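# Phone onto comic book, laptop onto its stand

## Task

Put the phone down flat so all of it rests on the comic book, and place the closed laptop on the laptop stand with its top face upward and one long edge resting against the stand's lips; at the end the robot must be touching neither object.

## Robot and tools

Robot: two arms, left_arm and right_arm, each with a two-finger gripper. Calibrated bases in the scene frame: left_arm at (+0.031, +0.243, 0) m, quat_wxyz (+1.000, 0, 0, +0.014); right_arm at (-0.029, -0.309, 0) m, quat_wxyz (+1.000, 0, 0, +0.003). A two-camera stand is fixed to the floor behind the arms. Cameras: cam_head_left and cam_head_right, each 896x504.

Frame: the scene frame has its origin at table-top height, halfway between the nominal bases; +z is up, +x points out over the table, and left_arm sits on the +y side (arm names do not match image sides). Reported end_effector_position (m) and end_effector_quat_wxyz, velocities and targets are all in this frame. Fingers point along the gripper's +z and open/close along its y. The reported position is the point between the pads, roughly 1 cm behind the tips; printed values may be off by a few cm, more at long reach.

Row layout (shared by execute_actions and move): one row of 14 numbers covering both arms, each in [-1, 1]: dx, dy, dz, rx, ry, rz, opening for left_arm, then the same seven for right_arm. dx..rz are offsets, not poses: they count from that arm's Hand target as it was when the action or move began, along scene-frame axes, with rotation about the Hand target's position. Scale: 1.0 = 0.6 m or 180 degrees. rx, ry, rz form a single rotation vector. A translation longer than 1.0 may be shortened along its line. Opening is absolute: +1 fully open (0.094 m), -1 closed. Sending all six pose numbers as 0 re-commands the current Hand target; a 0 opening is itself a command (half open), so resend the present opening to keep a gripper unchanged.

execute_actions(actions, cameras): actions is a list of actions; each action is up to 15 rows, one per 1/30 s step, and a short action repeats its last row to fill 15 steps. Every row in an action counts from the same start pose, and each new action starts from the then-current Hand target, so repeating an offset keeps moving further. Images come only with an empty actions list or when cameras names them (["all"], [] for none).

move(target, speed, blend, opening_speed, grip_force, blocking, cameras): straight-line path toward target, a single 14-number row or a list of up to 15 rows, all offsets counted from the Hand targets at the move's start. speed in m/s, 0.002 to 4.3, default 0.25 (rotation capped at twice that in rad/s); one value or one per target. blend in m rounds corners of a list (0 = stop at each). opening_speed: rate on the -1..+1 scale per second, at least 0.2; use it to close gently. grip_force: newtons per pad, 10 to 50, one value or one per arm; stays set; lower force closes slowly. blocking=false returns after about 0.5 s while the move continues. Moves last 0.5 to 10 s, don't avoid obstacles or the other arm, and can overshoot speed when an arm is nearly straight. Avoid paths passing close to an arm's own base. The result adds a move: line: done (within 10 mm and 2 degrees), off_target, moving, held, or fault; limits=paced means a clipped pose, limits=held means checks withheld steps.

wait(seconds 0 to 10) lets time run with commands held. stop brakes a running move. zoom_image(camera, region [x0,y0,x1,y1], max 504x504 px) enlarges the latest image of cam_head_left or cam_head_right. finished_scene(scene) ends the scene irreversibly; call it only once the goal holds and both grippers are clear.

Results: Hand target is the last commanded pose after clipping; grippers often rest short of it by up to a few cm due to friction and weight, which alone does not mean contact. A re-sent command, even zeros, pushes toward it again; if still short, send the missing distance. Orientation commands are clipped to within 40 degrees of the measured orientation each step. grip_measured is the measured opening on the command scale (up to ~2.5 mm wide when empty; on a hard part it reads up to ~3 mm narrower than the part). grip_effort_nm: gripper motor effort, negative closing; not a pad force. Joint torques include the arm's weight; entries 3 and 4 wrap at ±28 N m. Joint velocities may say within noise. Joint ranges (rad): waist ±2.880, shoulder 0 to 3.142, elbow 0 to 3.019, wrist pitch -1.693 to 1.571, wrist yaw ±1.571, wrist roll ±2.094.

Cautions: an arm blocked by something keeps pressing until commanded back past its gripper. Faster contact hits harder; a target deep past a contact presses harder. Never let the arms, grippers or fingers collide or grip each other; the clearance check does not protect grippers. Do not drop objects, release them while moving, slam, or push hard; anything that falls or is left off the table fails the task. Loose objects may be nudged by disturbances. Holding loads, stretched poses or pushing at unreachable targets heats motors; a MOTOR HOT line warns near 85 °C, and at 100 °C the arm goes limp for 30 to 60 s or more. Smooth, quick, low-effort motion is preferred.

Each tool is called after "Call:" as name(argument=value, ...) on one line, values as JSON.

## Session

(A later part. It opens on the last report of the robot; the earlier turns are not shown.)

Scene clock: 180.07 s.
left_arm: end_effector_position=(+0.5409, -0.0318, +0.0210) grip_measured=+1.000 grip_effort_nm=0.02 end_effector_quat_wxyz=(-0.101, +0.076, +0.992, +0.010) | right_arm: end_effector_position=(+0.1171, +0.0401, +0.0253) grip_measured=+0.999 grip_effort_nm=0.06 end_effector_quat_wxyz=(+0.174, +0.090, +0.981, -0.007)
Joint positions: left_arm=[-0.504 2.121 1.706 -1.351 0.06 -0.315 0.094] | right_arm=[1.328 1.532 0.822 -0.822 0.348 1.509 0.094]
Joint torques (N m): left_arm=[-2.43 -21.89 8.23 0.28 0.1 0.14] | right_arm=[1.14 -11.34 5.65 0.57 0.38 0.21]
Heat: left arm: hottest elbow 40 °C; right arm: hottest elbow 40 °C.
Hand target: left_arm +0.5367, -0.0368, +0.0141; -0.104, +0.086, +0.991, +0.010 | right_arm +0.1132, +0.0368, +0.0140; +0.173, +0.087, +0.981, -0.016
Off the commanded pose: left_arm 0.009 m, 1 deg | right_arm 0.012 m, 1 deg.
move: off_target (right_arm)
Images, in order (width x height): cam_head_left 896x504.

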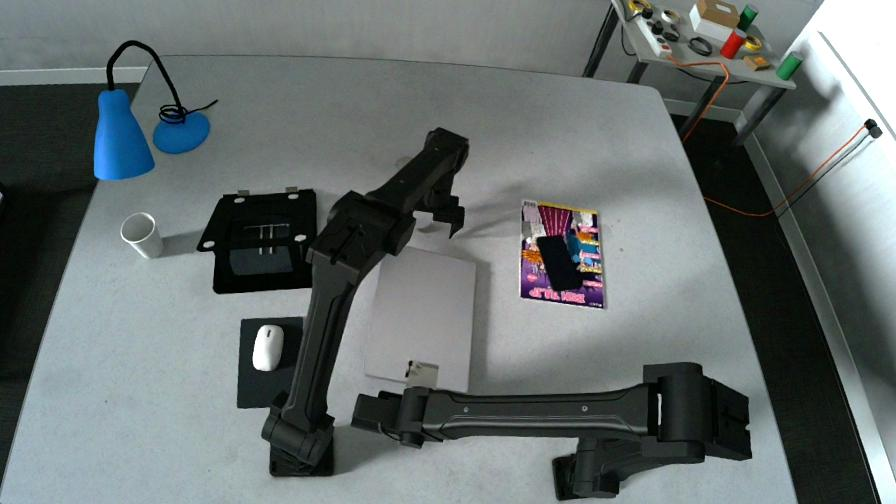

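Call:
move(target=[[-0.121,0.052,-0.008,0,0,0.011,1,0.1195,-0.0053,-0.013,0,0,0.011,1],[-0.1377,0.137,-0.008,0,0,0.1018,1,0.1032,-0.0537,-0.013,0,0,0.1018,1],[-0.1732,0.2195,-0.008,0,0,0.1926,1,0.1057,-0.0995,-0.013,0,0,0.1926,1],[-0.2258,0.2938,-0.008,0,0,0.2833,1,0.1253,-0.1372,-0.013,0,0,0.2833,1]], speed=[0.07,0.12,0.12,0.12], blend=[0.005,0.03,0.03,0], cameras=["cam_head_left"])

Scene clock: 202.27 s.
left_arm: end_effector_position=(+0.4309, +0.1484, +0.0155) grip_measured=+1.000 grip_effort_nm=0.03 end_effector_quat_wxyz=(-0.062, -0.301, +0.951, -0.038) | right_arm: end_effector_position=(+0.1771, -0.0472, +0.0130) grip_measured=+0.999 grip_effort_nm=0.04 end_effector_quat_wxyz=(+0.149, -0.330, +0.930, +0.060)
Joint positions: left_arm=[-0.206 1.68 1.007 -0.973 0.126 -0.787 0.094] | right_arm=[0.937 1.287 0.521 -0.489 0.07 0.25 0.094]
Joint torques (N m): left_arm=[-3.19 -15.5 3.74 -0.99 1.36 -1.04] | right_arm=[-0.97 -6.65 6.43 2.66 0.25 -0.33]
Heat: left arm: hottest elbow 38 °C; right arm: hottest elbow 39 °C.
Hand target: left_arm +0.4012, +0.1393, +0.0093; -0.098, -0.349, +0.931, -0.036 | right_arm +0.1883, -0.0456, +0.0061; +0.163, -0.344, +0.923, +0.060
Off the commanded pose: left_arm 0.032 m, 7 deg | right_arm 0.013 m, 2 deg.
move: off_target (left_arm, right_arm)
Images, in order (width x height): cam_head_left 896x504.

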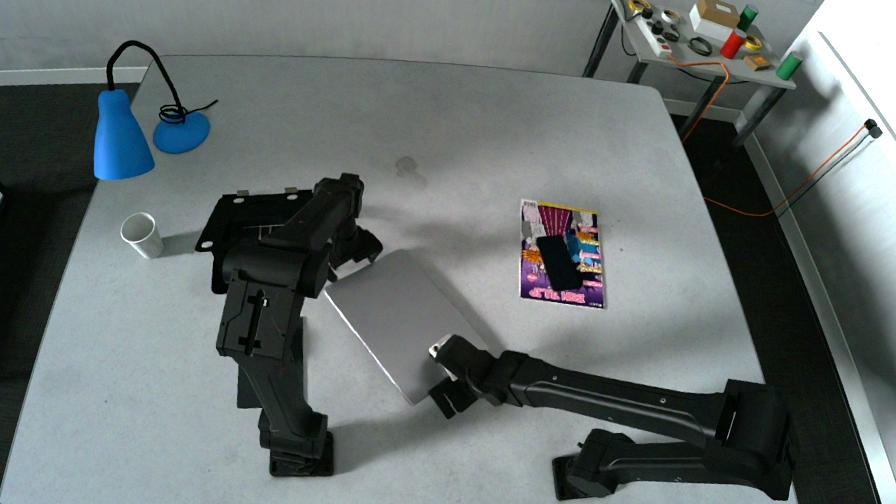

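Call:
move(target=[[-0.067,0.0623,0,0,0,0.0907,1,0.0342,-0.0252,0.003,0,0,0.0907,1],[-0.1443,0.1083,0,0,0,0.1815,1,0.0785,-0.0345,0.003,0,0,0.1815,1],[-0.227,0.1362,0,0,0,0.2722,1,0.1278,-0.0257,0.003,0,0,0.2722,1]], speed=[0.12,0.12,0.12], blend=[0.03,0.03,0], cameras=["cam_head_left"])

Scene clock: 213.93 s.
left_arm: end_effector_position=(+0.2743, +0.2343, +0.0137) grip_measured=+1.000 grip_effort_nm=0.03 end_effector_quat_wxyz=(-0.053, -0.676, +0.733, -0.064) | right_arm: end_effector_position=(+0.2561, -0.0876, +0.0130) grip_measured=+0.999 grip_effort_nm=0.03 end_effector_quat_wxyz=(-0.120, +0.676, -0.720, -0.105)
Joint positions: left_arm=[0.058 1.217 0.503 -0.862 0.167 -1.403 0.094] | right_arm=[0.535 1.429 0.665 -0.612 -0.255 -0.942 0.094]
Joint torques (N m): left_arm=[-2.73 -6.89 5.44 0.4 1.68 -0.91] | right_arm=[2.96 -6.3 10.3 1.11 -1.41 -0.1]
Heat: left arm: hottest elbow 37 °C; right arm: hottest elbow 40 °C.
Hand target: left_arm +0.2649, +0.2210, +0.0092; +0.074, +0.704, -0.703, +0.074 | right_arm +0.2651, -0.0609, +0.0081; -0.124, +0.696, -0.697, -0.122
Off the commanded pose: left_arm 0.017 m, 5 deg | right_arm 0.028 m, 4 deg.
move: off_target (left_arm, right_arm)
Images, in order (width x height): cam_head_left 896x504.

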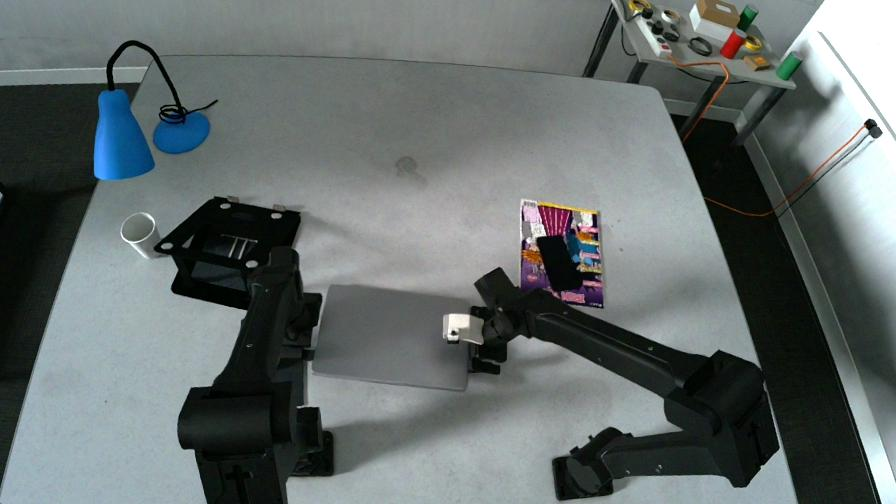

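Call:
move(target=[[0.008,0.09,0.05,0,0,0,1,0,-0.132,0.037,0,0,0,1],[0.008,0.132,0.318,0,0,0,1,0,-0.18,0.32,0,0,0,1],[0.062,0.375,0.40,0.016,-0.380,-0.024,0.6,0.025,-0.315,0.35,0.131,0.290,-0.413,0.064]], speed=[0.15,0.25,0.3], blend=[0.02,0.03,0], cameras=["cam_head_left"])

Scene clock: 239.93 s.
left_arm: end_effector_position=(+0.3043, +0.4417, +0.2542) grip_measured=+0.602 grip_effort_nm=-0.08 end_effector_quat_wxyz=(+0.344, -0.514, +0.652, -0.438) | right_arm: end_effector_position=(+0.2701, -0.2445, +0.2130) grip_measured=+0.066 grip_effort_nm=-0.08 end_effector_quat_wxyz=(-0.004, -0.007, +0.906, +0.423)
Joint positions: left_arm=[1.085 0.957 0.709 -0.835 1.127 -0.533 0.075] | right_arm=[-0.227 1.244 0.938 -1.539 -0.839 -0.36 0.05]
Joint torques (N m): left_arm=[-0.97 -4.6 9.52 1.55 0.59 0.15] | right_arm=[-0.15 -8.29 10.06 -0.46 -0.5 0.16]
Heat: left arm: hottest elbow 37 °C; right arm: hottest elbow 43 °C.
Hand target: left_arm +0.3022, +0.4459, +0.2494; +0.347, -0.516, +0.649, -0.437 | right_arm +0.2800, -0.2499, +0.2181; +0.000, +0.000, +0.906, +0.422
Off the commanded pose: left_arm 0.007 m, 1 deg | right_arm 0.013 m, 1 deg.
move: off_target (right_arm); target 3's new opening was sent with right_arm's hand 0.013 m and 1 deg from that target
Images, in order (width x height): cam_head_left 896x504.

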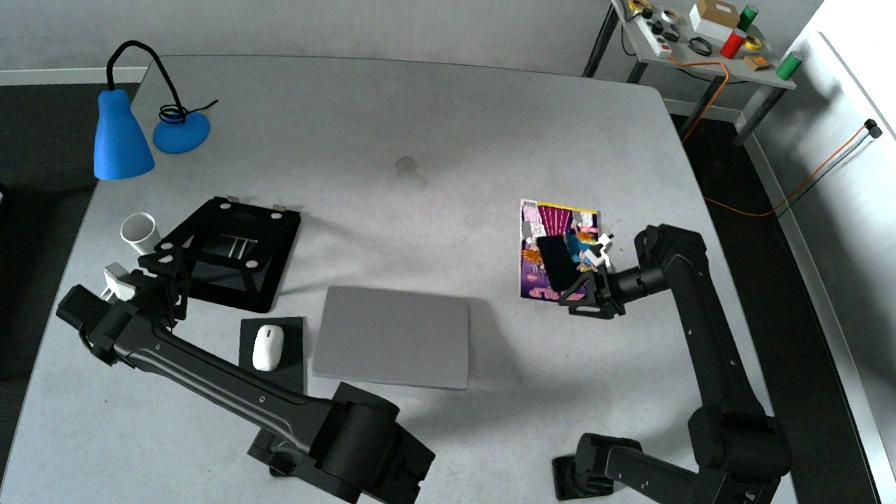

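Call:
move(target=[0.005,0.027,-0.182,0,0,0,0.6,0,0,0,0,0,0,0.064], speed=0.2)

Scene clock: 250.60 s.
left_arm: end_effector_position=(+0.3078, +0.4609, +0.1440) grip_measured=+0.602 grip_effort_nm=-0.08 end_effector_quat_wxyz=(+0.347, -0.511, +0.655, -0.436) | right_arm: end_effector_position=(+0.2701, -0.2445, +0.2130) grip_measured=+0.065 grip_effort_nm=-0.08 end_effector_quat_wxyz=(-0.004, -0.007, +0.906, +0.423)
Joint positions: left_arm=[1.103 1.195 0.545 -0.464 1.134 -0.487 0.075] | right_arm=[-0.227 1.244 0.938 -1.539 -0.839 -0.36 0.05]
Joint torques (N m): left_arm=[-0.91 -7.41 7.9 1.65 0.62 -0.06] | right_arm=[-0.26 -8.41 10.07 -0.46 -0.5 0.17]
Heat: left arm: hottest elbow 37 °C; right arm: hottest elbow 42 °C.
Hand target: left_arm +0.3051, +0.4622, +0.1400; +0.347, -0.516, +0.649, -0.437 | right_arm +0.2800, -0.2499, +0.2181; +0.000, +0.000, +0.906, +0.422
Off the commanded pose: left_arm 0.005 m, 1 deg | right_arm 0.012 m, 1 deg.
move: off_target (right_arm)

Call:
move(target=[0.158,-0.0437,-0.012,0,0,0,0.6,0,0,0,0,0,0,0.064], speed=0.12, cameras=["cam_head_left"])

Scene clock: 255.00 s.
left_arm: end_effector_position=(+0.3992, +0.4421, +0.1399) grip_measured=+0.602 grip_effort_nm=-0.08 end_effector_quat_wxyz=(+0.354, -0.515, +0.649, -0.434) | right_arm: end_effector_position=(+0.2701, -0.2445, +0.2130) grip_measured=+0.065 grip_effort_nm=-0.08 end_effector_quat_wxyz=(-0.004, -0.007, +0.906, +0.423)
Joint positions: left_arm=[0.81 1.281 0.529 0.068 0.939 -0.975 0.075] | right_arm=[-0.227 1.244 0.938 -1.539 -0.839 -0.36 0.05]
Joint torques (N m): left_arm=[-2.43 -7.94 7.39 2.1 0.14 0.03] | right_arm=[-0.26 -8.29 10.04 -0.44 -0.5 0.17]
Heat: left arm: hottest elbow 37 °C; right arm: hottest elbow 42 °C.
Hand target: left_arm +0.3999, +0.4360, +0.1329; +0.348, -0.517, +0.649, -0.437 | right_arm +0.2800, -0.2499, +0.2181; +0.000, +0.000, +0.906, +0.422
Off the commanded pose: left_arm 0.009 m, 1 deg | right_arm 0.012 m, 1 deg.
move: off_target (right_arm)
Images, in order (width x height): cam_head_left 896x504.

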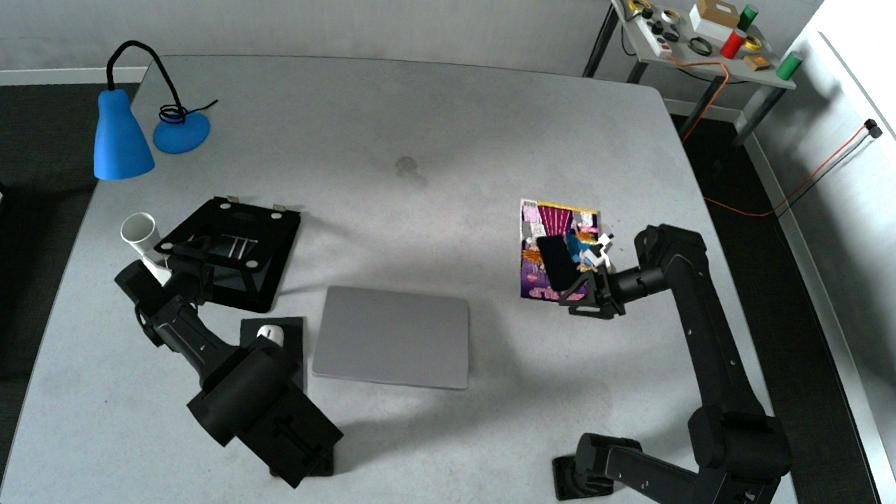

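Call:
zoom_image(camera="cam_head_left", region=[110, 180, 330, 330])

Scaled by 2.291.

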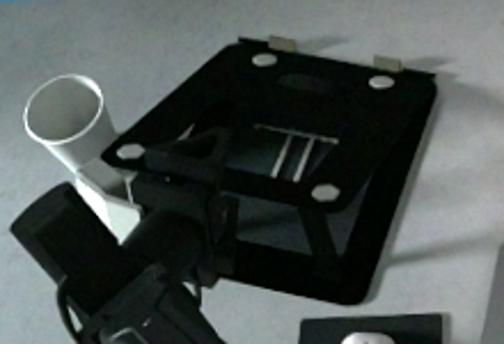

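Call:
move(target=[[0,0,-0.03,0,0,0,0.6,0,0,0,0,0,0,0.064],[0,0,-0.03,0,0,0,-1,0,0,0,0,0,0,0.064]], speed=0.1, opening_speed=1.0)

Scene clock: 265.53 s.
left_arm: end_effector_position=(+0.4014, +0.4402, +0.1309) grip_measured=-0.862 grip_effort_nm=-0.97 end_effector_quat_wxyz=(+0.359, -0.514, +0.641, -0.443) | right_arm: end_effector_position=(+0.2701, -0.2445, +0.2130) grip_measured=+0.065 grip_effort_nm=-0.08 end_effector_quat_wxyz=(-0.004, -0.007, +0.906, +0.423)
Joint positions: left_arm=[0.805 1.317 0.503 0.17 0.946 -1.019 0.006] | right_arm=[-0.227 1.244 0.938 -1.539 -0.839 -0.36 0.05]
Joint torques (N m): left_arm=[-2.14 -7.06 7.42 1.2 -0.09 0.43] | right_arm=[-0.21 -8.35 10.04 -0.47 -0.5 0.16]
Heat: left arm: hottest elbow 36 °C; right arm: hottest elbow 42 °C.
Hand target: left_arm +0.3999, +0.4359, +0.1148; +0.347, -0.517, +0.649, -0.437 | right_arm +0.2800, -0.2499, +0.2181; +0.000, +0.000, +0.906, +0.422
Off the commanded pose: left_arm 0.017 m, 2 deg | right_arm 0.012 m, 1 deg.
move: off_target (left_arm, right_arm)

Call:
move(target=[[0.13,-0.108,0.02,0,0,0.078,-1,0,0,0,0,0,0,0.064],[0.125,-0.64,0.02,0,0,0.07,-1,0,0,0,0,0,0,0.064]], speed=[0.1,0.13], blend=[0.02,0], cameras=["cam_head_left"])

Scene clock: 279.37 s.
left_arm: end_effector_position=(+0.4707, +0.0765, +0.1353) grip_measured=-0.916 grip_effort_nm=-1.01 end_effector_quat_wxyz=(-0.403, +0.598, -0.564, +0.401) | right_arm: end_effector_position=(+0.2701, -0.2445, +0.2130) grip_measured=+0.065 grip_effort_nm=-0.08 end_effector_quat_wxyz=(-0.004, -0.007, +0.906, +0.423)
Joint positions: left_arm=[-0.581 1.355 0.502 0.428 -0.541 -1.827 0.004] | right_arm=[-0.227 1.244 0.938 -1.539 -0.839 -0.36 0.05]
Joint torques (N m): left_arm=[-4.19 -6.42 11.37 0.98 0.05 0.17] | right_arm=[-0.26 -8.35 10.07 -0.47 -0.5 0.17]
Heat: left arm: hottest elbow 36 °C; right arm: hottest elbow 42 °C.
Hand target: left_arm +0.4750, +0.0520, +0.1266; -0.393, +0.585, -0.589, +0.396 | right_arm +0.2800, -0.2499, +0.2181; +0.000, +0.000, +0.906, +0.422
Off the commanded pose: left_arm 0.026 m, 3 deg | right_arm 0.012 m, 1 deg.
move: off_target (left_arm, right_arm)
Images, in order (width x height): cam_head_left 896x504.

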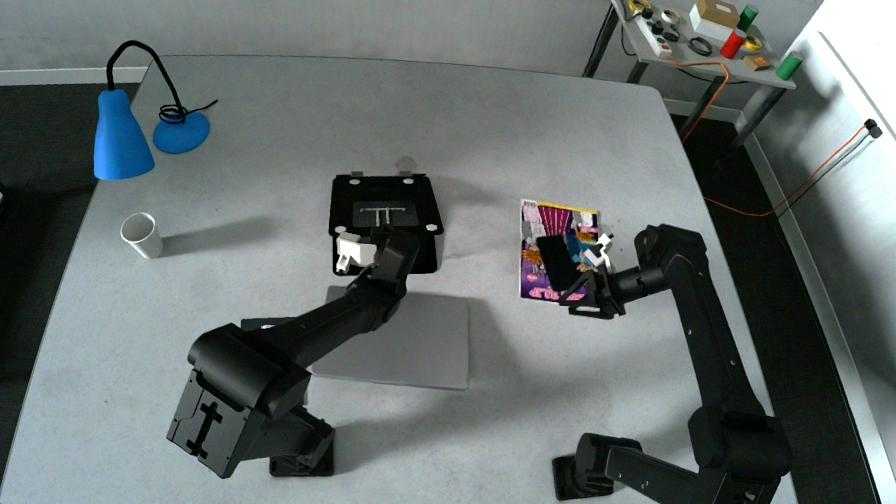

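Call:
move(target=[[-0.007,0.041,0.0145,0,0,0,-1,0,0,0,0,0,0,0.064],[-0.007,0.041,0.0145,0,0,0,0.2,0,0,0,0,0,0,0.064],[-0.192,0.038,0.089,0,0,0,0.2,0,0,0,0,0,0,0.064],[-0.242,0.08,0.239,0,0,0,0.2,0,0,0,0,0,0,0.064],[-0.33,0.388,0.156,0.078,0.0773,-0.4935,0.064,-0.055,0.2,-0.05,0,0,0,0.064],[-0.33,0.388,-0.044,0.078,0.0773,-0.4935,0.064,-0.055,0.2,-0.2,0,0,0,0.064]], speed=[0.08,0.08,0.12,0.25,0.3,0.2], blend=[0,0,0.02,0.04,0.03,0], cameras=["cam_head_left"])

Scene clock: 312.43 s.
left_arm: end_effector_position=(+0.2776, +0.2820, +0.1032) grip_measured=+0.066 grip_effort_nm=-0.08 end_effector_quat_wxyz=(-0.004, +0.000, +0.906, -0.424) | right_arm: end_effector_position=(+0.2518, -0.1331, +0.1072) grip_measured=+0.065 grip_effort_nm=-0.08 end_effector_quat_wxyz=(+0.011, -0.001, +0.905, +0.424)
Joint positions: left_arm=[0.581 1.458 0.782 -1.501 0.675 0.829 0.05] | right_arm=[0.149 1.208 0.602 -0.752 -0.857 0.249 0.05]
Joint torques (N m): left_arm=[-1.44 -9.52 6.65 -0.23 0.27 0.17] | right_arm=[1.49 -7 6.65 1.06 -0.38 0.17]
Heat: left arm: hottest elbow 38 °C; right arm: hottest elbow 42 °C.
Hand target: left_arm +0.2770, +0.2847, +0.1003; +0.000, +0.000, +0.906, -0.423 | right_arm +0.2471, -0.1300, +0.0980; +0.000, +0.001, +0.907, +0.422
Off the commanded pose: left_arm 0.004 m, 0 deg | right_arm 0.011 m, 1 deg.
move: off_target (right_arm); blend cut to 0 m at target 5; target 5's new opening was sent with left_arm's hand 0.028 m and 10 deg from that target
Images, in order (width x height): cam_head_left 896x504.

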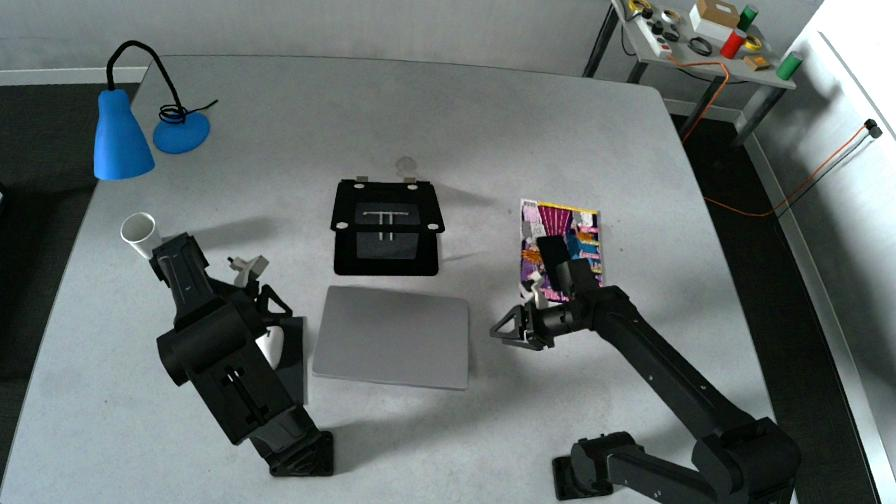

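Call:
move(target=[[0,-0.038,-0.0755,0,0,0,0.064,-0.0035,0,-0.08,0,0,0,0.064],[0,-0.058,-0.149,0,0,0,0.064,-0.0035,0.008,-0.163,0,0,0,0.064]], speed=[0.15,0.08], blend=[0.01,0], cameras=["cam_head_left"])

Scene clock: 318.37 s.
left_arm: end_effector_position=(+0.2821, +0.2548, +0.0301) grip_measured=+0.064 grip_effort_nm=0.01 end_effector_quat_wxyz=(+0.006, -0.014, +0.905, -0.425) | right_arm: end_effector_position=(+0.2603, -0.1245, +0.0294) grip_measured=+0.064 grip_effort_nm=-0.01 end_effector_quat_wxyz=(+0.026, -0.007, +0.898, +0.439)
Joint positions: left_arm=[0.506 1.578 0.659 -1.178 0.739 0.711 0.05] | right_arm=[0.163 1.44 0.503 -0.36 -0.881 0.282 0.05]
Joint torques (N m): left_arm=[-2.32 -7.18 3.6 1.26 -0.11 0.33] | right_arm=[1.55 -5.42 3.66 1.26 0.56 0.06]
Heat: left arm: hottest elbow 37 °C; right arm: hottest elbow 42 °C.
Hand target: left_arm +0.2770, +0.2500, +0.0109; +0.000, +0.000, +0.906, -0.423 | right_arm +0.2450, -0.1252, +0.0003; +0.000, +0.000, +0.906, +0.422
Off the commanded pose: left_arm 0.020 m, 2 deg | right_arm 0.033 m, 4 deg.
move: off_target (left_arm, right_arm)
Images, in order (width x height): cam_head_left 896x504.

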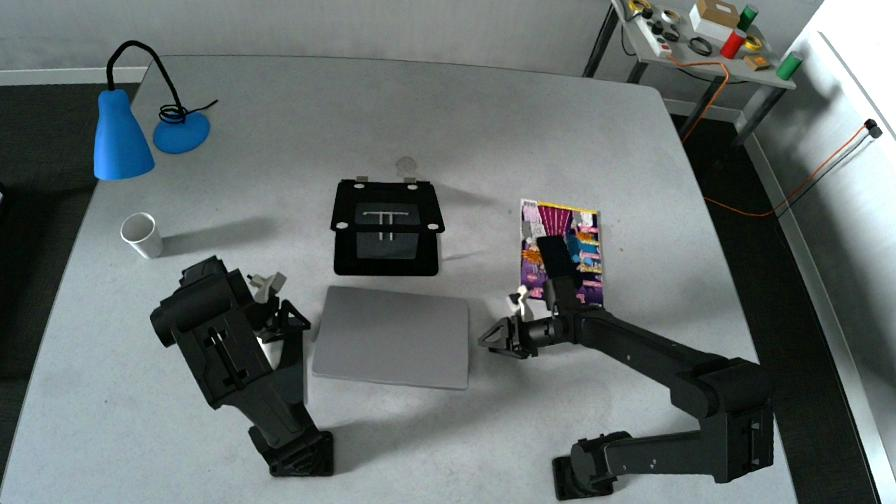

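Call:
zoom_image(camera="cam_head_left", region=[240, 250, 560, 410])

Scaled by 1.575.

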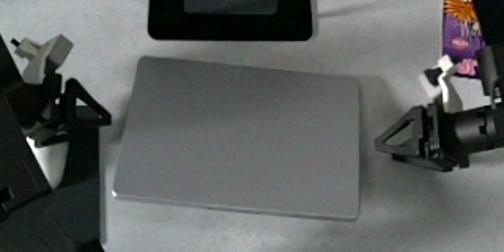

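Call:
move(target=[-0.008,-0.115,0,0,0,0,0.064,0.028,0.1437,0,0,0,0,0.064], speed=0.06, cameras=["cam_head_left"])

Scene clock: 336.83 s.
left_arm: end_effector_position=(+0.2862, +0.1909, +0.0240) grip_measured=+0.064 grip_effort_nm=0.02 end_effector_quat_wxyz=(+0.020, -0.007, +0.904, -0.427) | right_arm: end_effector_position=(+0.2713, -0.0515, +0.0295) grip_measured=+0.064 grip_effort_nm=-0.02 end_effector_quat_wxyz=(+0.029, +0.007, +0.897, +0.440)
Joint positions: left_arm=[0.294 1.491 0.55 -0.943 0.841 0.449 0.05] | right_arm=[0.39 1.49 0.526 -0.078 -0.785 0.634 0.05]
Joint torques (N m): left_arm=[-3.43 -7.88 2.58 0.79 -0.15 0.04] | right_arm=[3.55 -4.54 6.54 1.21 0.32 0.03]
Motor temperatures (°C): left_arm=[22 27 36 24 28 24 27] | right_arm=[26 33 41 25 25 23 25]
Heat: left arm: hottest elbow 36 °C; right arm: hottest elbow 41 °C.
Hand target: left_arm +0.2723, +0.1810, +0.0109; +0.000, +0.000, +0.906, -0.423 | right_arm +0.2618, -0.0388, +0.0003; +0.000, +0.000, +0.906, +0.422
Off the commanded pose: left_arm 0.021 m, 2 deg | right_arm 0.033 m, 4 deg.
move: off_target (left_arm, right_arm)
Images, in order (width x height): cam_head_left 896x504.

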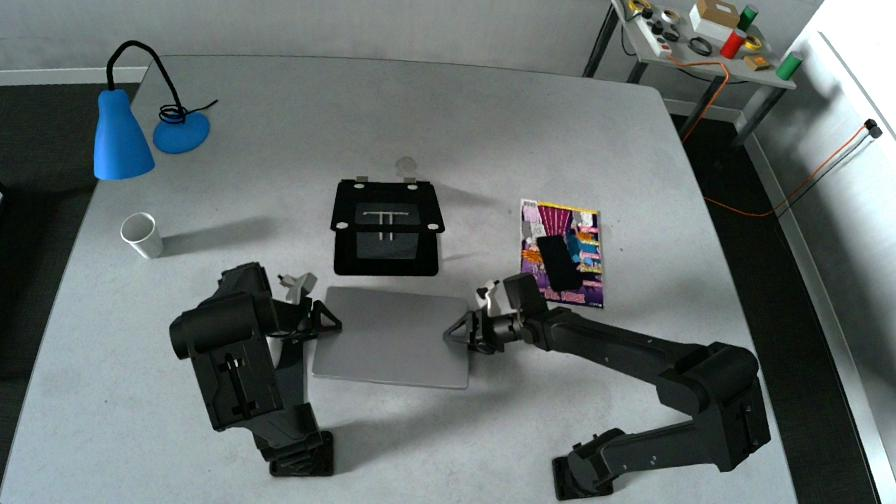

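Call:
move(target=[[-0.012,-0.022,0,0,0,0,0.064,0,0.022,0,0,0,0,0.064],[-0.012,-0.022,0.14,0,0,0,0.064,0,0.022,0.15,0,0,0,0.064]], speed=[0.06,0.08], cameras=["cam_head_left"])

Scene clock: 344.20 s.
left_arm: end_effector_position=(+0.2493, +0.1747, +0.0697) grip_measured=+0.064 grip_effort_nm=0.00 end_effector_quat_wxyz=(-0.016, -0.014, +0.910, -0.415) | right_arm: end_effector_position=(+0.2364, -0.0550, +0.0496) grip_measured=+0.066 grip_effort_nm=-0.13 end_effector_quat_wxyz=(-0.034, +0.037, +0.917, +0.395)
Joint positions: left_arm=[0.252 1.266 0.523 -1.158 0.805 0.391 0.05] | right_arm=[0.437 1.36 0.546 -0.367 -0.736 0.676 0.05]
Joint torques (N m): left_arm=[-4.07 -9.35 11.4 -1.77 1.72 -0.06] | right_arm=[2.96 -12.51 12.26 0.62 -0.82 0.12]
Heat: left arm: hottest elbow 36 °C; right arm: hottest elbow 41 °C.
Hand target: left_arm +0.2650, +0.1678, +0.0948; +0.000, +0.000, +0.906, -0.423 | right_arm +0.2618, -0.0257, +0.0902; +0.000, +0.000, +0.906, +0.422
Off the commanded pose: left_arm 0.030 m, 3 deg | right_arm 0.056 m, 7 deg.
move: off_target (left_arm, right_arm)
Images, in order (width x height): cam_head_left 896x504.

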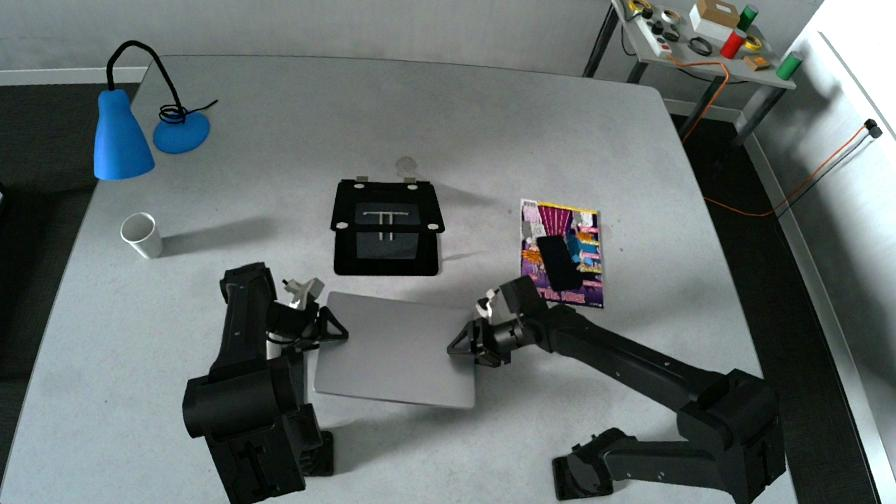

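Call:
wait(seconds=0, cameras=["cam_head_right"])

Call:
zoom_image(camera="cam_head_right", region=[250, 150, 650, 450])

Scene clock: 353.60 s.
left_arm: end_effector_position=(+0.2492, +0.1747, +0.0697) grip_measured=+0.064 grip_effort_nm=0.00 end_effector_quat_wxyz=(-0.016, -0.014, +0.910, -0.415) | right_arm: end_effector_position=(+0.2363, -0.0551, +0.0496) grip_measured=+0.066 grip_effort_nm=-0.13 end_effector_quat_wxyz=(-0.034, +0.038, +0.917, +0.395)
Joint positions: left_arm=[0.252 1.266 0.523 -1.158 0.805 0.391 0.05] | right_arm=[0.437 1.36 0.546 -0.367 -0.736 0.676 0.05]
Joint torques (N m): left_arm=[-3.43 -9.35 11.55 -1.63 1.79 -0.03] | right_arm=[3.08 -12.86 12.27 0.69 -0.82 0.12]
Heat: left arm: hottest elbow 37 °C; right arm: hottest elbow 42 °C.
Hand target: left_arm +0.2650, +0.1678, +0.0948; +0.000, +0.000, +0.906, -0.423 | right_arm +0.2619, -0.0257, +0.0902; +0.000, +0.000, +0.906, +0.422
Tool commands: left_gripper/opening=+0.064 right_gripper/opening=+0.064
Off the commanded pose: left_arm 0.030 m, 3 deg | right_arm 0.056 m, 7 deg.
Images, in order (width x height): cam_head_right 896x504.

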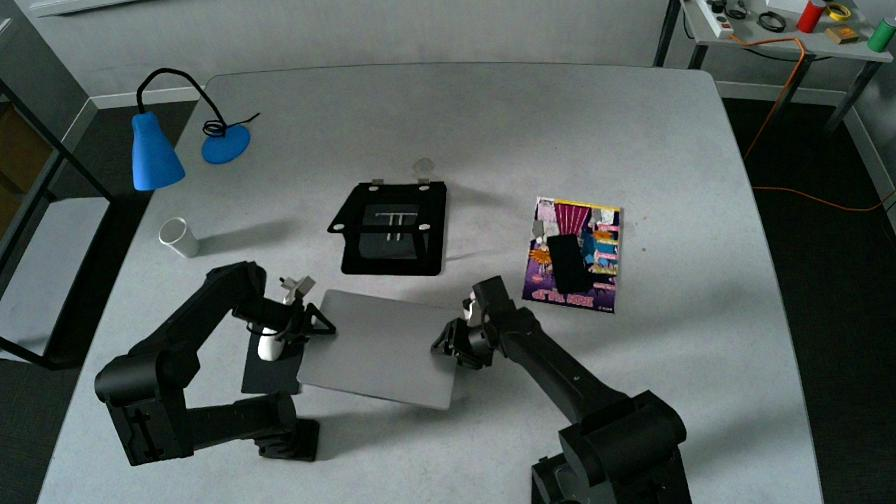

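Scaled by 1.260.

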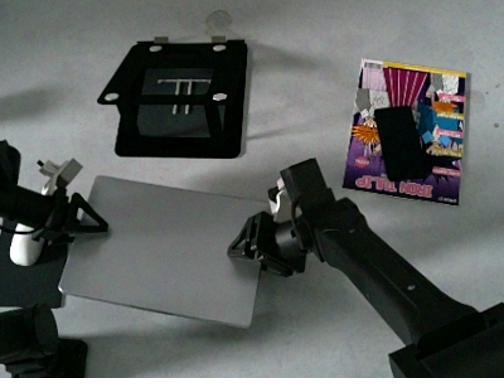

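Call:
move(target=[[0,0,-0.14,0,0,0,0.064,0,0,-0.15,0,0,0,0.064],[0,0.07,-0.14,0,0,0,0.064,0,-0.07,-0.15,0,0,0,0.064],[-0.037,0.07,-0.14,0,0,0,0.064,-0.024,-0.07,-0.15,0,0,0,0.064],[-0.037,0,-0.14,0,0,0,0.064,-0.024,0.005,-0.15,0,0,0,0.064]], speed=[0.08,0.12,0.1,0.08], blend=[0.003,0.003,0.005,0], cameras=["cam_head_left"])

Scene clock: 372.87 s.
left_arm: end_effector_position=(+0.2593, +0.1853, +0.0241) grip_measured=+0.064 grip_effort_nm=0.02 end_effector_quat_wxyz=(+0.024, -0.016, +0.907, -0.421) | right_arm: end_effector_position=(+0.2699, -0.0342, +0.0303) grip_measured=+0.064 grip_effort_nm=0.00 end_effector_quat_wxyz=(+0.033, +0.012, +0.898, +0.438)
Joint positions: left_arm=[0.304 1.408 0.469 -0.927 0.831 0.43 0.05] | right_arm=[0.446 1.494 0.527 -0.02 -0.744 0.711 0.05]
Joint torques (N m): left_arm=[-5.6 -6.53 2.11 0.79 0.27 0.03] | right_arm=[4.07 -6.18 4.77 1.47 0 0.01]
Heat: left arm: hottest elbow 37 °C; right arm: hottest elbow 44 °C.
Hand target: left_arm +0.2428, +0.1678, +0.0108; +0.000, +0.000, +0.906, -0.423 | right_arm +0.2474, -0.0227, +0.0002; +0.000, +0.000, +0.907, +0.422
Off the commanded pose: left_arm 0.027 m, 3 deg | right_arm 0.039 m, 5 deg.
move: off_target (left_arm, right_arm)
Images, in order (width x height): cam_head_left 896x504.

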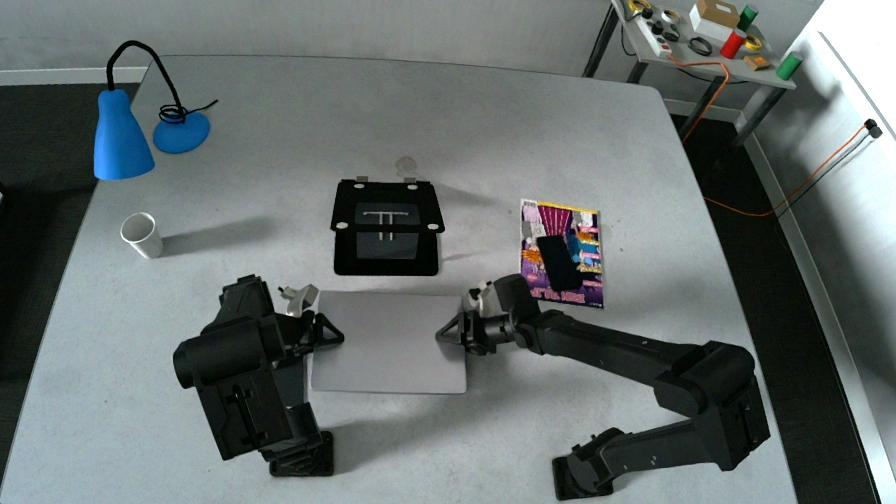

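Call:
zoom_image(camera="cam_head_left", region=[270, 260, 520, 420])

Scaled by 2.016.

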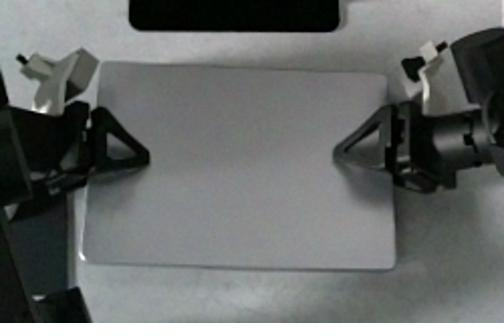

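Call:
move(target=[[0,0,0.149,0,0,0,0.064,0.015,0.013,0.191,0,0,0,0.064],[0,0,0.357,0,0,0,0.064,0.015,0.013,0.40,0,0,0,0.064]], speed=[0.08,0.12], blend=[0.02,0], cameras=["cam_head_left"])

Scene clock: 392.23 s.
left_arm: end_effector_position=(+0.2262, +0.1747, +0.1797) grip_measured=+0.065 grip_effort_nm=-0.02 end_effector_quat_wxyz=(-0.036, -0.027, +0.909, -0.414) | right_arm: end_effector_position=(+0.2374, -0.0445, +0.1883) grip_measured=+0.068 grip_effort_nm=-0.20 end_effector_quat_wxyz=(-0.035, +0.039, +0.918, +0.394)
Joint positions: left_arm=[0.275 1.016 0.679 -1.621 0.785 0.405 0.05] | right_arm=[0.467 1.111 0.779 -0.827 -0.723 0.715 0.05]
Joint torques (N m): left_arm=[-3.78 -7.65 17.42 -2.29 2.13 0.19] | right_arm=[3.31 -9.41 16.47 0.88 -0.69 0.14]
Heat: left arm: hottest elbow 37 °C; right arm: hottest elbow 43 °C.
Hand target: left_arm +0.2428, +0.1678, +0.2250; +0.000, +0.000, +0.906, -0.423 | right_arm +0.2564, -0.0149, +0.2402; +0.000, +0.000, +0.906, +0.422
Off the commanded pose: left_arm 0.049 m, 5 deg | right_arm 0.063 m, 7 deg.
move: off_target (left_arm, right_arm)
Images, in order (width x height): cam_head_left 896x504.

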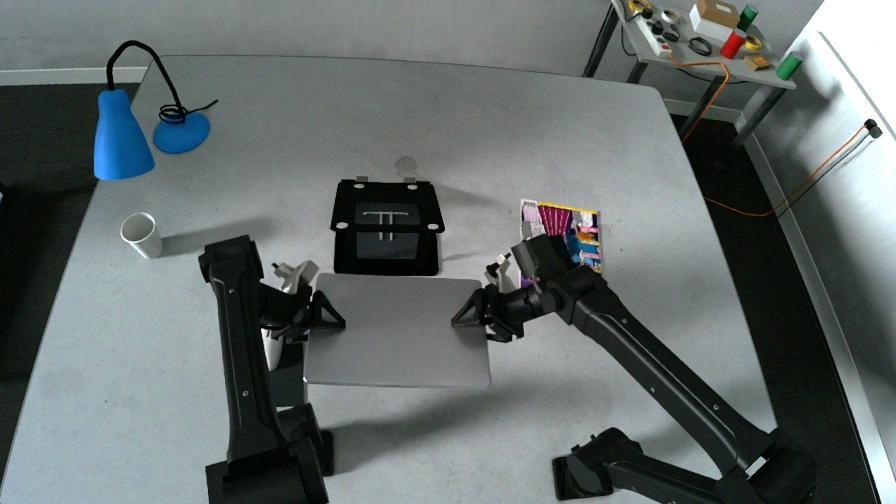

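Call:
move(target=[0.272,0.073,0.067,0,0,0,0.064,0.262,0.073,0.058,0,0,0,0.064], speed=0.12)

Scene clock: 404.47 s.
left_arm: end_effector_position=(+0.3829, +0.2220, +0.2195) grip_measured=+0.065 grip_effort_nm=-0.01 end_effector_quat_wxyz=(-0.029, -0.028, +0.907, -0.418) | right_arm: end_effector_position=(+0.3922, +0.0060, +0.2298) grip_measured=+0.068 grip_effort_nm=-0.20 end_effector_quat_wxyz=(-0.033, +0.034, +0.916, +0.399)
Joint positions: left_arm=[0.275 1.433 1.13 -1.644 0.799 0.403 0.05] | right_arm=[0.411 1.517 1.265 -0.946 -0.752 0.639 0.05]
Joint torques (N m): left_arm=[-3.6 -13.86 18.21 -1.68 1.74 -0.06] | right_arm=[1.9 -15.5 16.47 0.55 -0.93 -0.01]
Motor temperatures (°C): left_arm=[22 26 41 24 34 24 27] | right_arm=[26 34 49 25 26 23 25]
Heat: left arm: hottest elbow 41 °C; right arm: hottest elbow 49 °C.
Hand target: left_arm +0.4060, +0.2116, +0.2653; +0.000, +0.000, +0.906, -0.423 | right_arm +0.4136, +0.0288, +0.2750; +0.000, +0.000, +0.906, +0.422
Off the commanded pose: left_arm 0.052 m, 5 deg | right_arm 0.055 m, 6 deg.
joint sent to its limit (left arm) — joint 4 (wrist pitch), lower limit. The joint targets are off in position, not in orientation.
move: off_target (left_arm, right_arm)

Call:
move(target=[0.258,0.002,-0.0255,0,0,0,0.064,0.25,-0.018,-0.033,0,0,0,0.064], speed=0.12, cameras=["cam_head_left"])

Scene clock: 412.37 s.
left_arm: end_effector_position=(+0.5339, +0.2207, +0.1959) grip_measured=+0.065 grip_effort_nm=-0.01 end_effector_quat_wxyz=(-0.048, -0.027, +0.903, -0.426) | right_arm: end_effector_position=(+0.5423, +0.0064, +0.2056) grip_measured=+0.068 grip_effort_nm=-0.20 end_effector_quat_wxyz=(-0.042, +0.035, +0.914, +0.402)
Joint positions: left_arm=[0.187 1.829 1.554 -1.642 0.833 0.311 0.05] | right_arm=[0.308 1.917 1.733 -1.123 -0.8 0.502 0.05]
Joint torques (N m): left_arm=[-2.84 -21.77 19.08 -0.98 1.22 -0.03] | right_arm=[0.85 -24.18 16.12 0.02 -0.89 -0.15]
Heat: left arm: hottest elbow 41 °C; right arm: hottest elbow 53 °C.
Hand target: left_arm +0.5608, +0.2128, +0.2500; +0.000, +0.000, +0.906, -0.423 | right_arm +0.5636, +0.0181, +0.2552; +0.000, +0.001, +0.906, +0.422
Off the commanded pose: left_arm 0.061 m, 6 deg | right_arm 0.055 m, 7 deg.
move: off_target (left_arm, right_arm)
Images, in order (width x height): cam_head_left 896x504.

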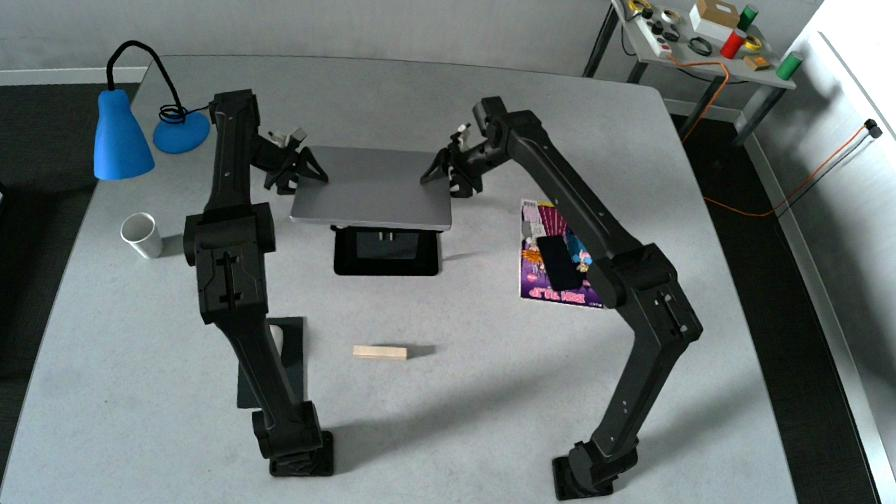

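Call:
zoom_image(camera="cam_head_left", region=[250, 120, 500, 290])

Scaled by 2.016.

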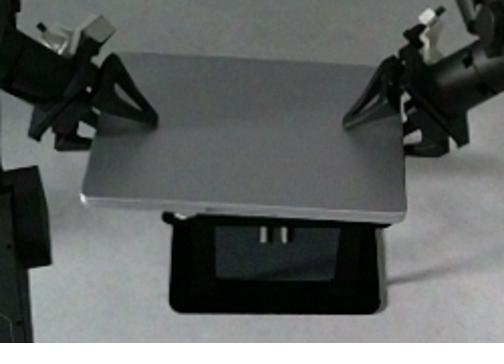

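Call:
move(target=[0.045,-0.018,-0.03,0,0,0,0.064,0.023,-0.045,-0.045,0,0,0,0.064], speed=0.08, cameras=["cam_head_left"])

Call:
zoom_image(camera="cam_head_left", region=[250, 120, 500, 290])

Scene clock: 450.80 s.
left_arm: end_effector_position=(+0.5562, +0.2055, +0.1774) grip_measured=+0.065 grip_effort_nm=-0.01 end_effector_quat_wxyz=(-0.059, -0.024, +0.902, -0.427) | right_arm: end_effector_position=(+0.5576, -0.0175, +0.1781) grip_measured=+0.068 grip_effort_nm=-0.20 end_effector_quat_wxyz=(-0.043, +0.033, +0.913, +0.404)
Joint positions: left_arm=[0.15 1.898 1.605 -1.615 0.841 0.277 0.05] | right_arm=[0.263 1.964 1.733 -1.125 -0.816 0.434 0.05]
Joint torques (N m): left_arm=[-2.67 -22.95 18.82 -0.38 1.14 -0.13] | right_arm=[0.67 -26.29 14.93 0.05 -0.87 -0.12]
Motor temperatures (°C): left_arm=[22 28 49 24 33 24 27] | right_arm=[26 39 55 25 27 23 25]
Heat: left arm: hottest elbow 49 °C; right arm: hottest elbow 55 °C.
Hand target: left_arm +0.5878, +0.2020, +0.2320; +0.000, +0.000, +0.906, -0.423 | right_arm +0.5773, -0.0089, +0.2283; +0.000, +0.000, +0.906, +0.422
Off the commanded pose: left_arm 0.063 m, 7 deg | right_arm 0.054 m, 7 deg.
move: off_target (left_arm, right_arm)
Images, in order (width x height): cam_head_left 896x504.

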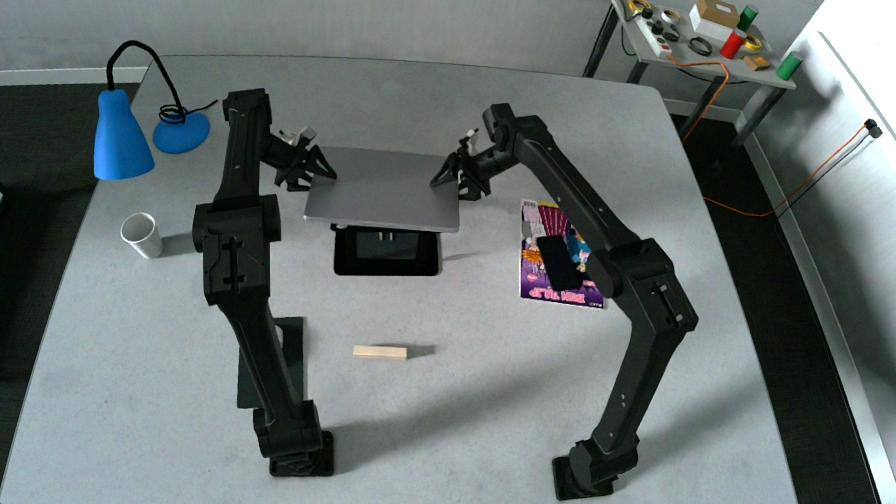

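Scaled by 2.016.

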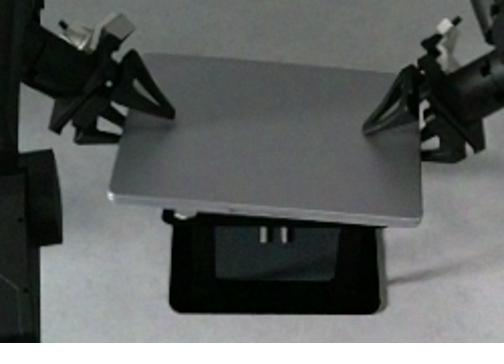

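Call:
move(target=[[0.018,0.018,-0.085,0,0,0,0.064,-0.012,-0.012,-0.085,0,0,0,0.064],[0.018,0.018,-0.14,0,0,0,0.064,-0.012,-0.012,-0.14,0,0,0,0.064]], speed=[0.08,0.05], blend=[0.01,0], cameras=["cam_head_left"])

Call:
zoom_image(camera="cam_head_left", region=[250, 120, 500, 290])

Scene clock: 462.83 s.
left_arm: end_effector_position=(+0.5856, +0.2115, +0.1177) grip_measured=+0.065 grip_effort_nm=-0.01 end_effector_quat_wxyz=(-0.033, -0.012, +0.907, -0.420) | right_arm: end_effector_position=(+0.5627, -0.0192, +0.1297) grip_measured=+0.066 grip_effort_nm=-0.12 end_effector_quat_wxyz=(-0.020, +0.015, +0.912, +0.409)
Joint positions: left_arm=[0.15 1.998 1.605 -1.458 0.836 0.278 0.05] | right_arm=[0.258 1.995 1.646 -0.97 -0.815 0.405 0.05]
Joint torques (N m): left_arm=[-1.55 -23.24 12.03 -0.24 1.15 0.11] | right_arm=[0.5 -25.29 9.17 1.28 -1 0]
Motor temperatures (°C): left_arm=[22 29 51 24 32 24 27] | right_arm=[26 41 55 25 27 23 25]
Heat: left arm: hottest elbow 51 °C; right arm: hottest elbow 55 °C.
Hand target: left_arm +0.5986, +0.2128, +0.1480; +0.000, +0.000, +0.906, -0.423 | right_arm +0.5703, -0.0162, +0.1442; +0.000, +0.000, +0.906, +0.422
Off the commanded pose: left_arm 0.033 m, 4 deg | right_arm 0.017 m, 3 deg.
move: off_target (left_arm, right_arm)
Images, in order (width x height): cam_head_left 896x504.

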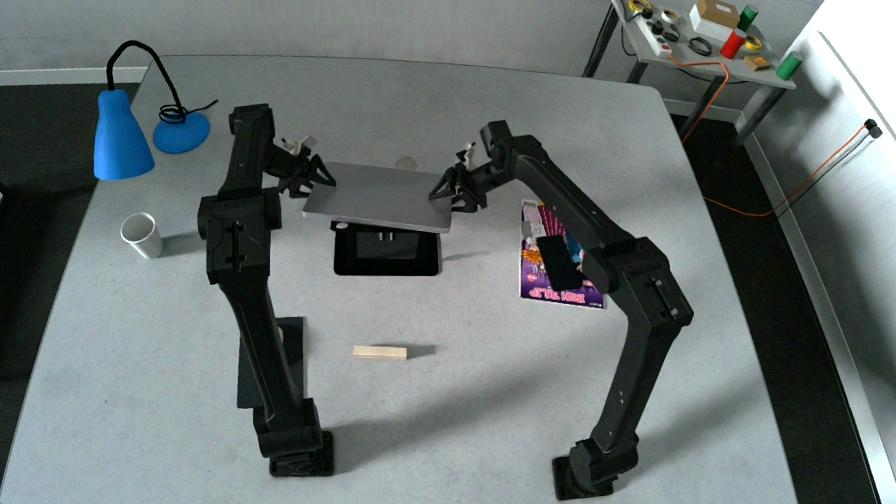

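Scaled by 2.016.

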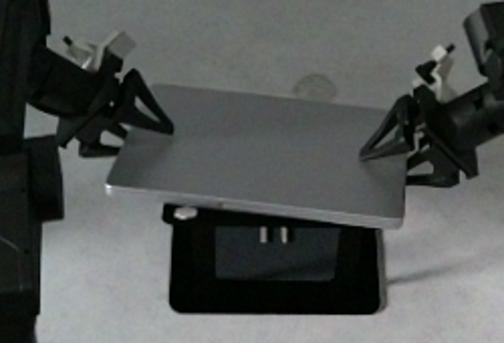

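Call:
move(target=[[0,0,-0.06,0,0,0,0.064,0,0,-0.06,0,0,0,0.064],[0,0,-0.06,0,0,0,0.35,0,0,-0.06,0,0,0,0.35],[0,0.1,0.015,0,0,0,0.35,0,-0.1,0.03,0,0,0,0.35],[0,0.15,0.14,0,0,0,0.35,0,-0.15,0.14,0,0,0,0.35]], speed=[0.05,0.05,0.08,0.15], blend=[0,0,0.01,0], cameras=["cam_head_left"])

Call:
zoom_image(camera="cam_head_left", region=[250, 120, 500, 290])

Scene clock: 479.70 s.
left_arm: end_effector_position=(+0.5865, +0.2924, +0.2047) grip_measured=+0.348 grip_effort_nm=0.11 end_effector_quat_wxyz=(+0.017, -0.023, +0.909, -0.416) | right_arm: end_effector_position=(+0.5547, -0.1023, +0.2075) grip_measured=+0.349 grip_effort_nm=0.06 end_effector_quat_wxyz=(-0.023, +0.009, +0.908, +0.419)
Joint positions: left_arm=[0.292 1.939 1.755 -1.67 0.822 0.394 0.063] | right_arm=[0.121 1.91 1.722 -1.287 -0.862 0.191 0.063]
Joint torques (N m): left_arm=[-0.38 -22.24 14.95 -0.47 0.48 -0.02] | right_arm=[-0.15 -22.01 12.92 -0.08 -0.51 0.06]
Heat: left arm: hottest elbow 47 °C; right arm: hottest elbow 53 °C.
Hand target: left_arm +0.5986, +0.3028, +0.2320; +0.000, +0.000, +0.906, -0.423 | right_arm +0.5702, -0.1061, +0.2282; +0.000, +0.000, +0.906, +0.422
Off the commanded pose: left_arm 0.032 m, 3 deg | right_arm 0.026 m, 3 deg.
joint sent to its limit (left arm) — joint 4 (wrist pitch), lower limit. The joint targets are off in orientation, not in position.
move: off_target (left_arm, right_arm); target 2's new opening was sent with left_arm's hand 0.026 m and 3 deg from that target
Images, in order (width x height): cam_head_left 896x504.

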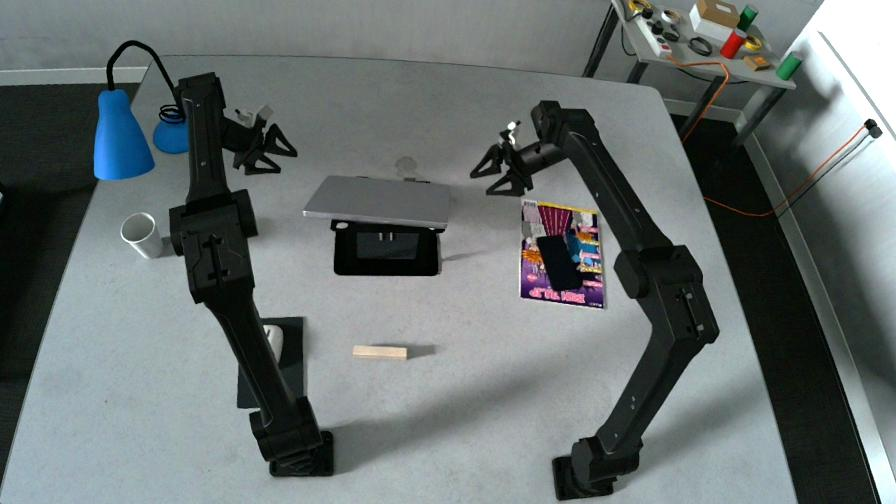

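Scaled by 2.016.

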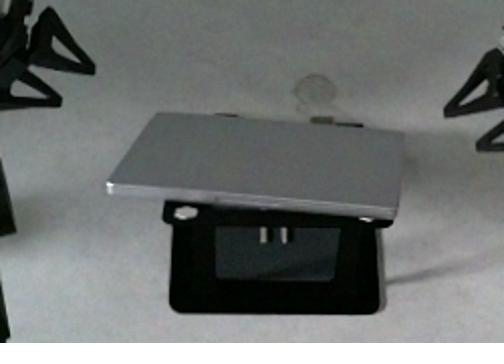

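Call:
zoom_image(camera="cam_head_left", region=[295, 160, 465, 240])

Call:
wait(seconds=0, cameras=["cam_head_right"])

Call:
zoom_image(camera="cam_head_right", region=[300, 155, 470, 245])

Scaled by 2.965.

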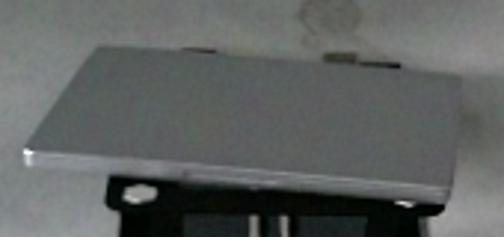

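Scene clock: 497.53 s.
left_arm: end_effector_position=(+0.5865, +0.2924, +0.2047) grip_measured=+0.348 grip_effort_nm=0.11 end_effector_quat_wxyz=(+0.017, -0.023, +0.909, -0.416) | right_arm: end_effector_position=(+0.5547, -0.1023, +0.2075) grip_measured=+0.349 grip_effort_nm=0.06 end_effector_quat_wxyz=(-0.023, +0.009, +0.908, +0.419)
Joint positions: left_arm=[0.292 1.939 1.755 -1.67 0.822 0.393 0.063] | right_arm=[0.121 1.91 1.722 -1.287 -0.862 0.19 0.063]
Joint torques (N m): left_arm=[-0.56 -21.19 15.2 -0.53 0.44 0.02] | right_arm=[-0.15 -23 12.86 -0.06 -0.51 0.03]
Motor temperatures (°C): left_arm=[22 32 46 24 31 24 27] | right_arm=[26 42 53 25 26 23 25]
Heat: left arm: hottest elbow 46 °C; right arm: hottest elbow 53 °C.
Hand target: left_arm +0.5986, +0.3028, +0.2320; +0.000, +0.000, +0.906, -0.423 | right_arm +0.5702, -0.1061, +0.2282; +0.000, +0.000, +0.906, +0.422
Tool commands: left_gripper/opening=+0.35 right_gripper/opening=+0.35
Off the commanded pose: left_arm 0.032 m, 3 deg | right_arm 0.026 m, 3 deg.
Images, in order (width x height): cam_head_right 896x504.

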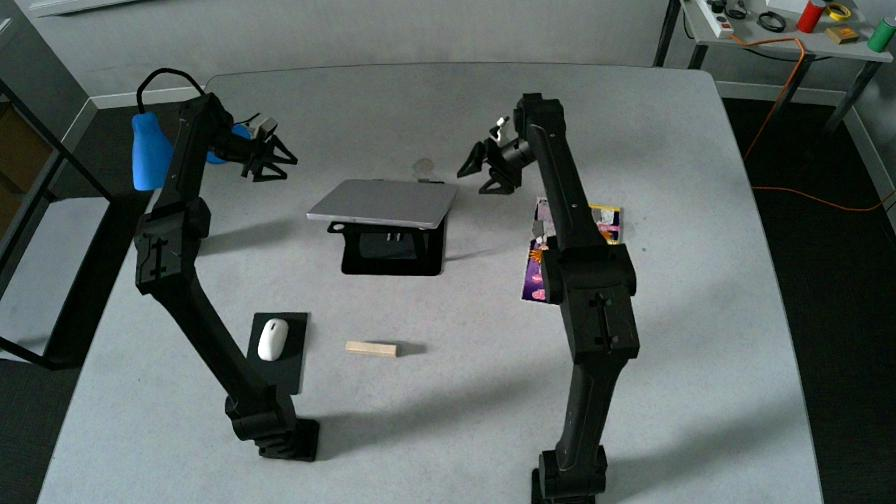

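Scaled by 2.965.

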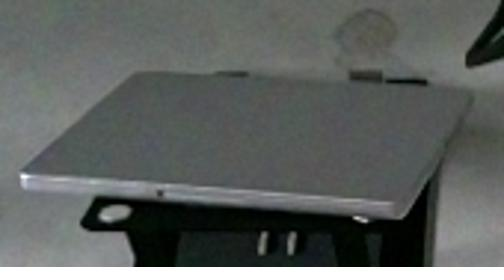

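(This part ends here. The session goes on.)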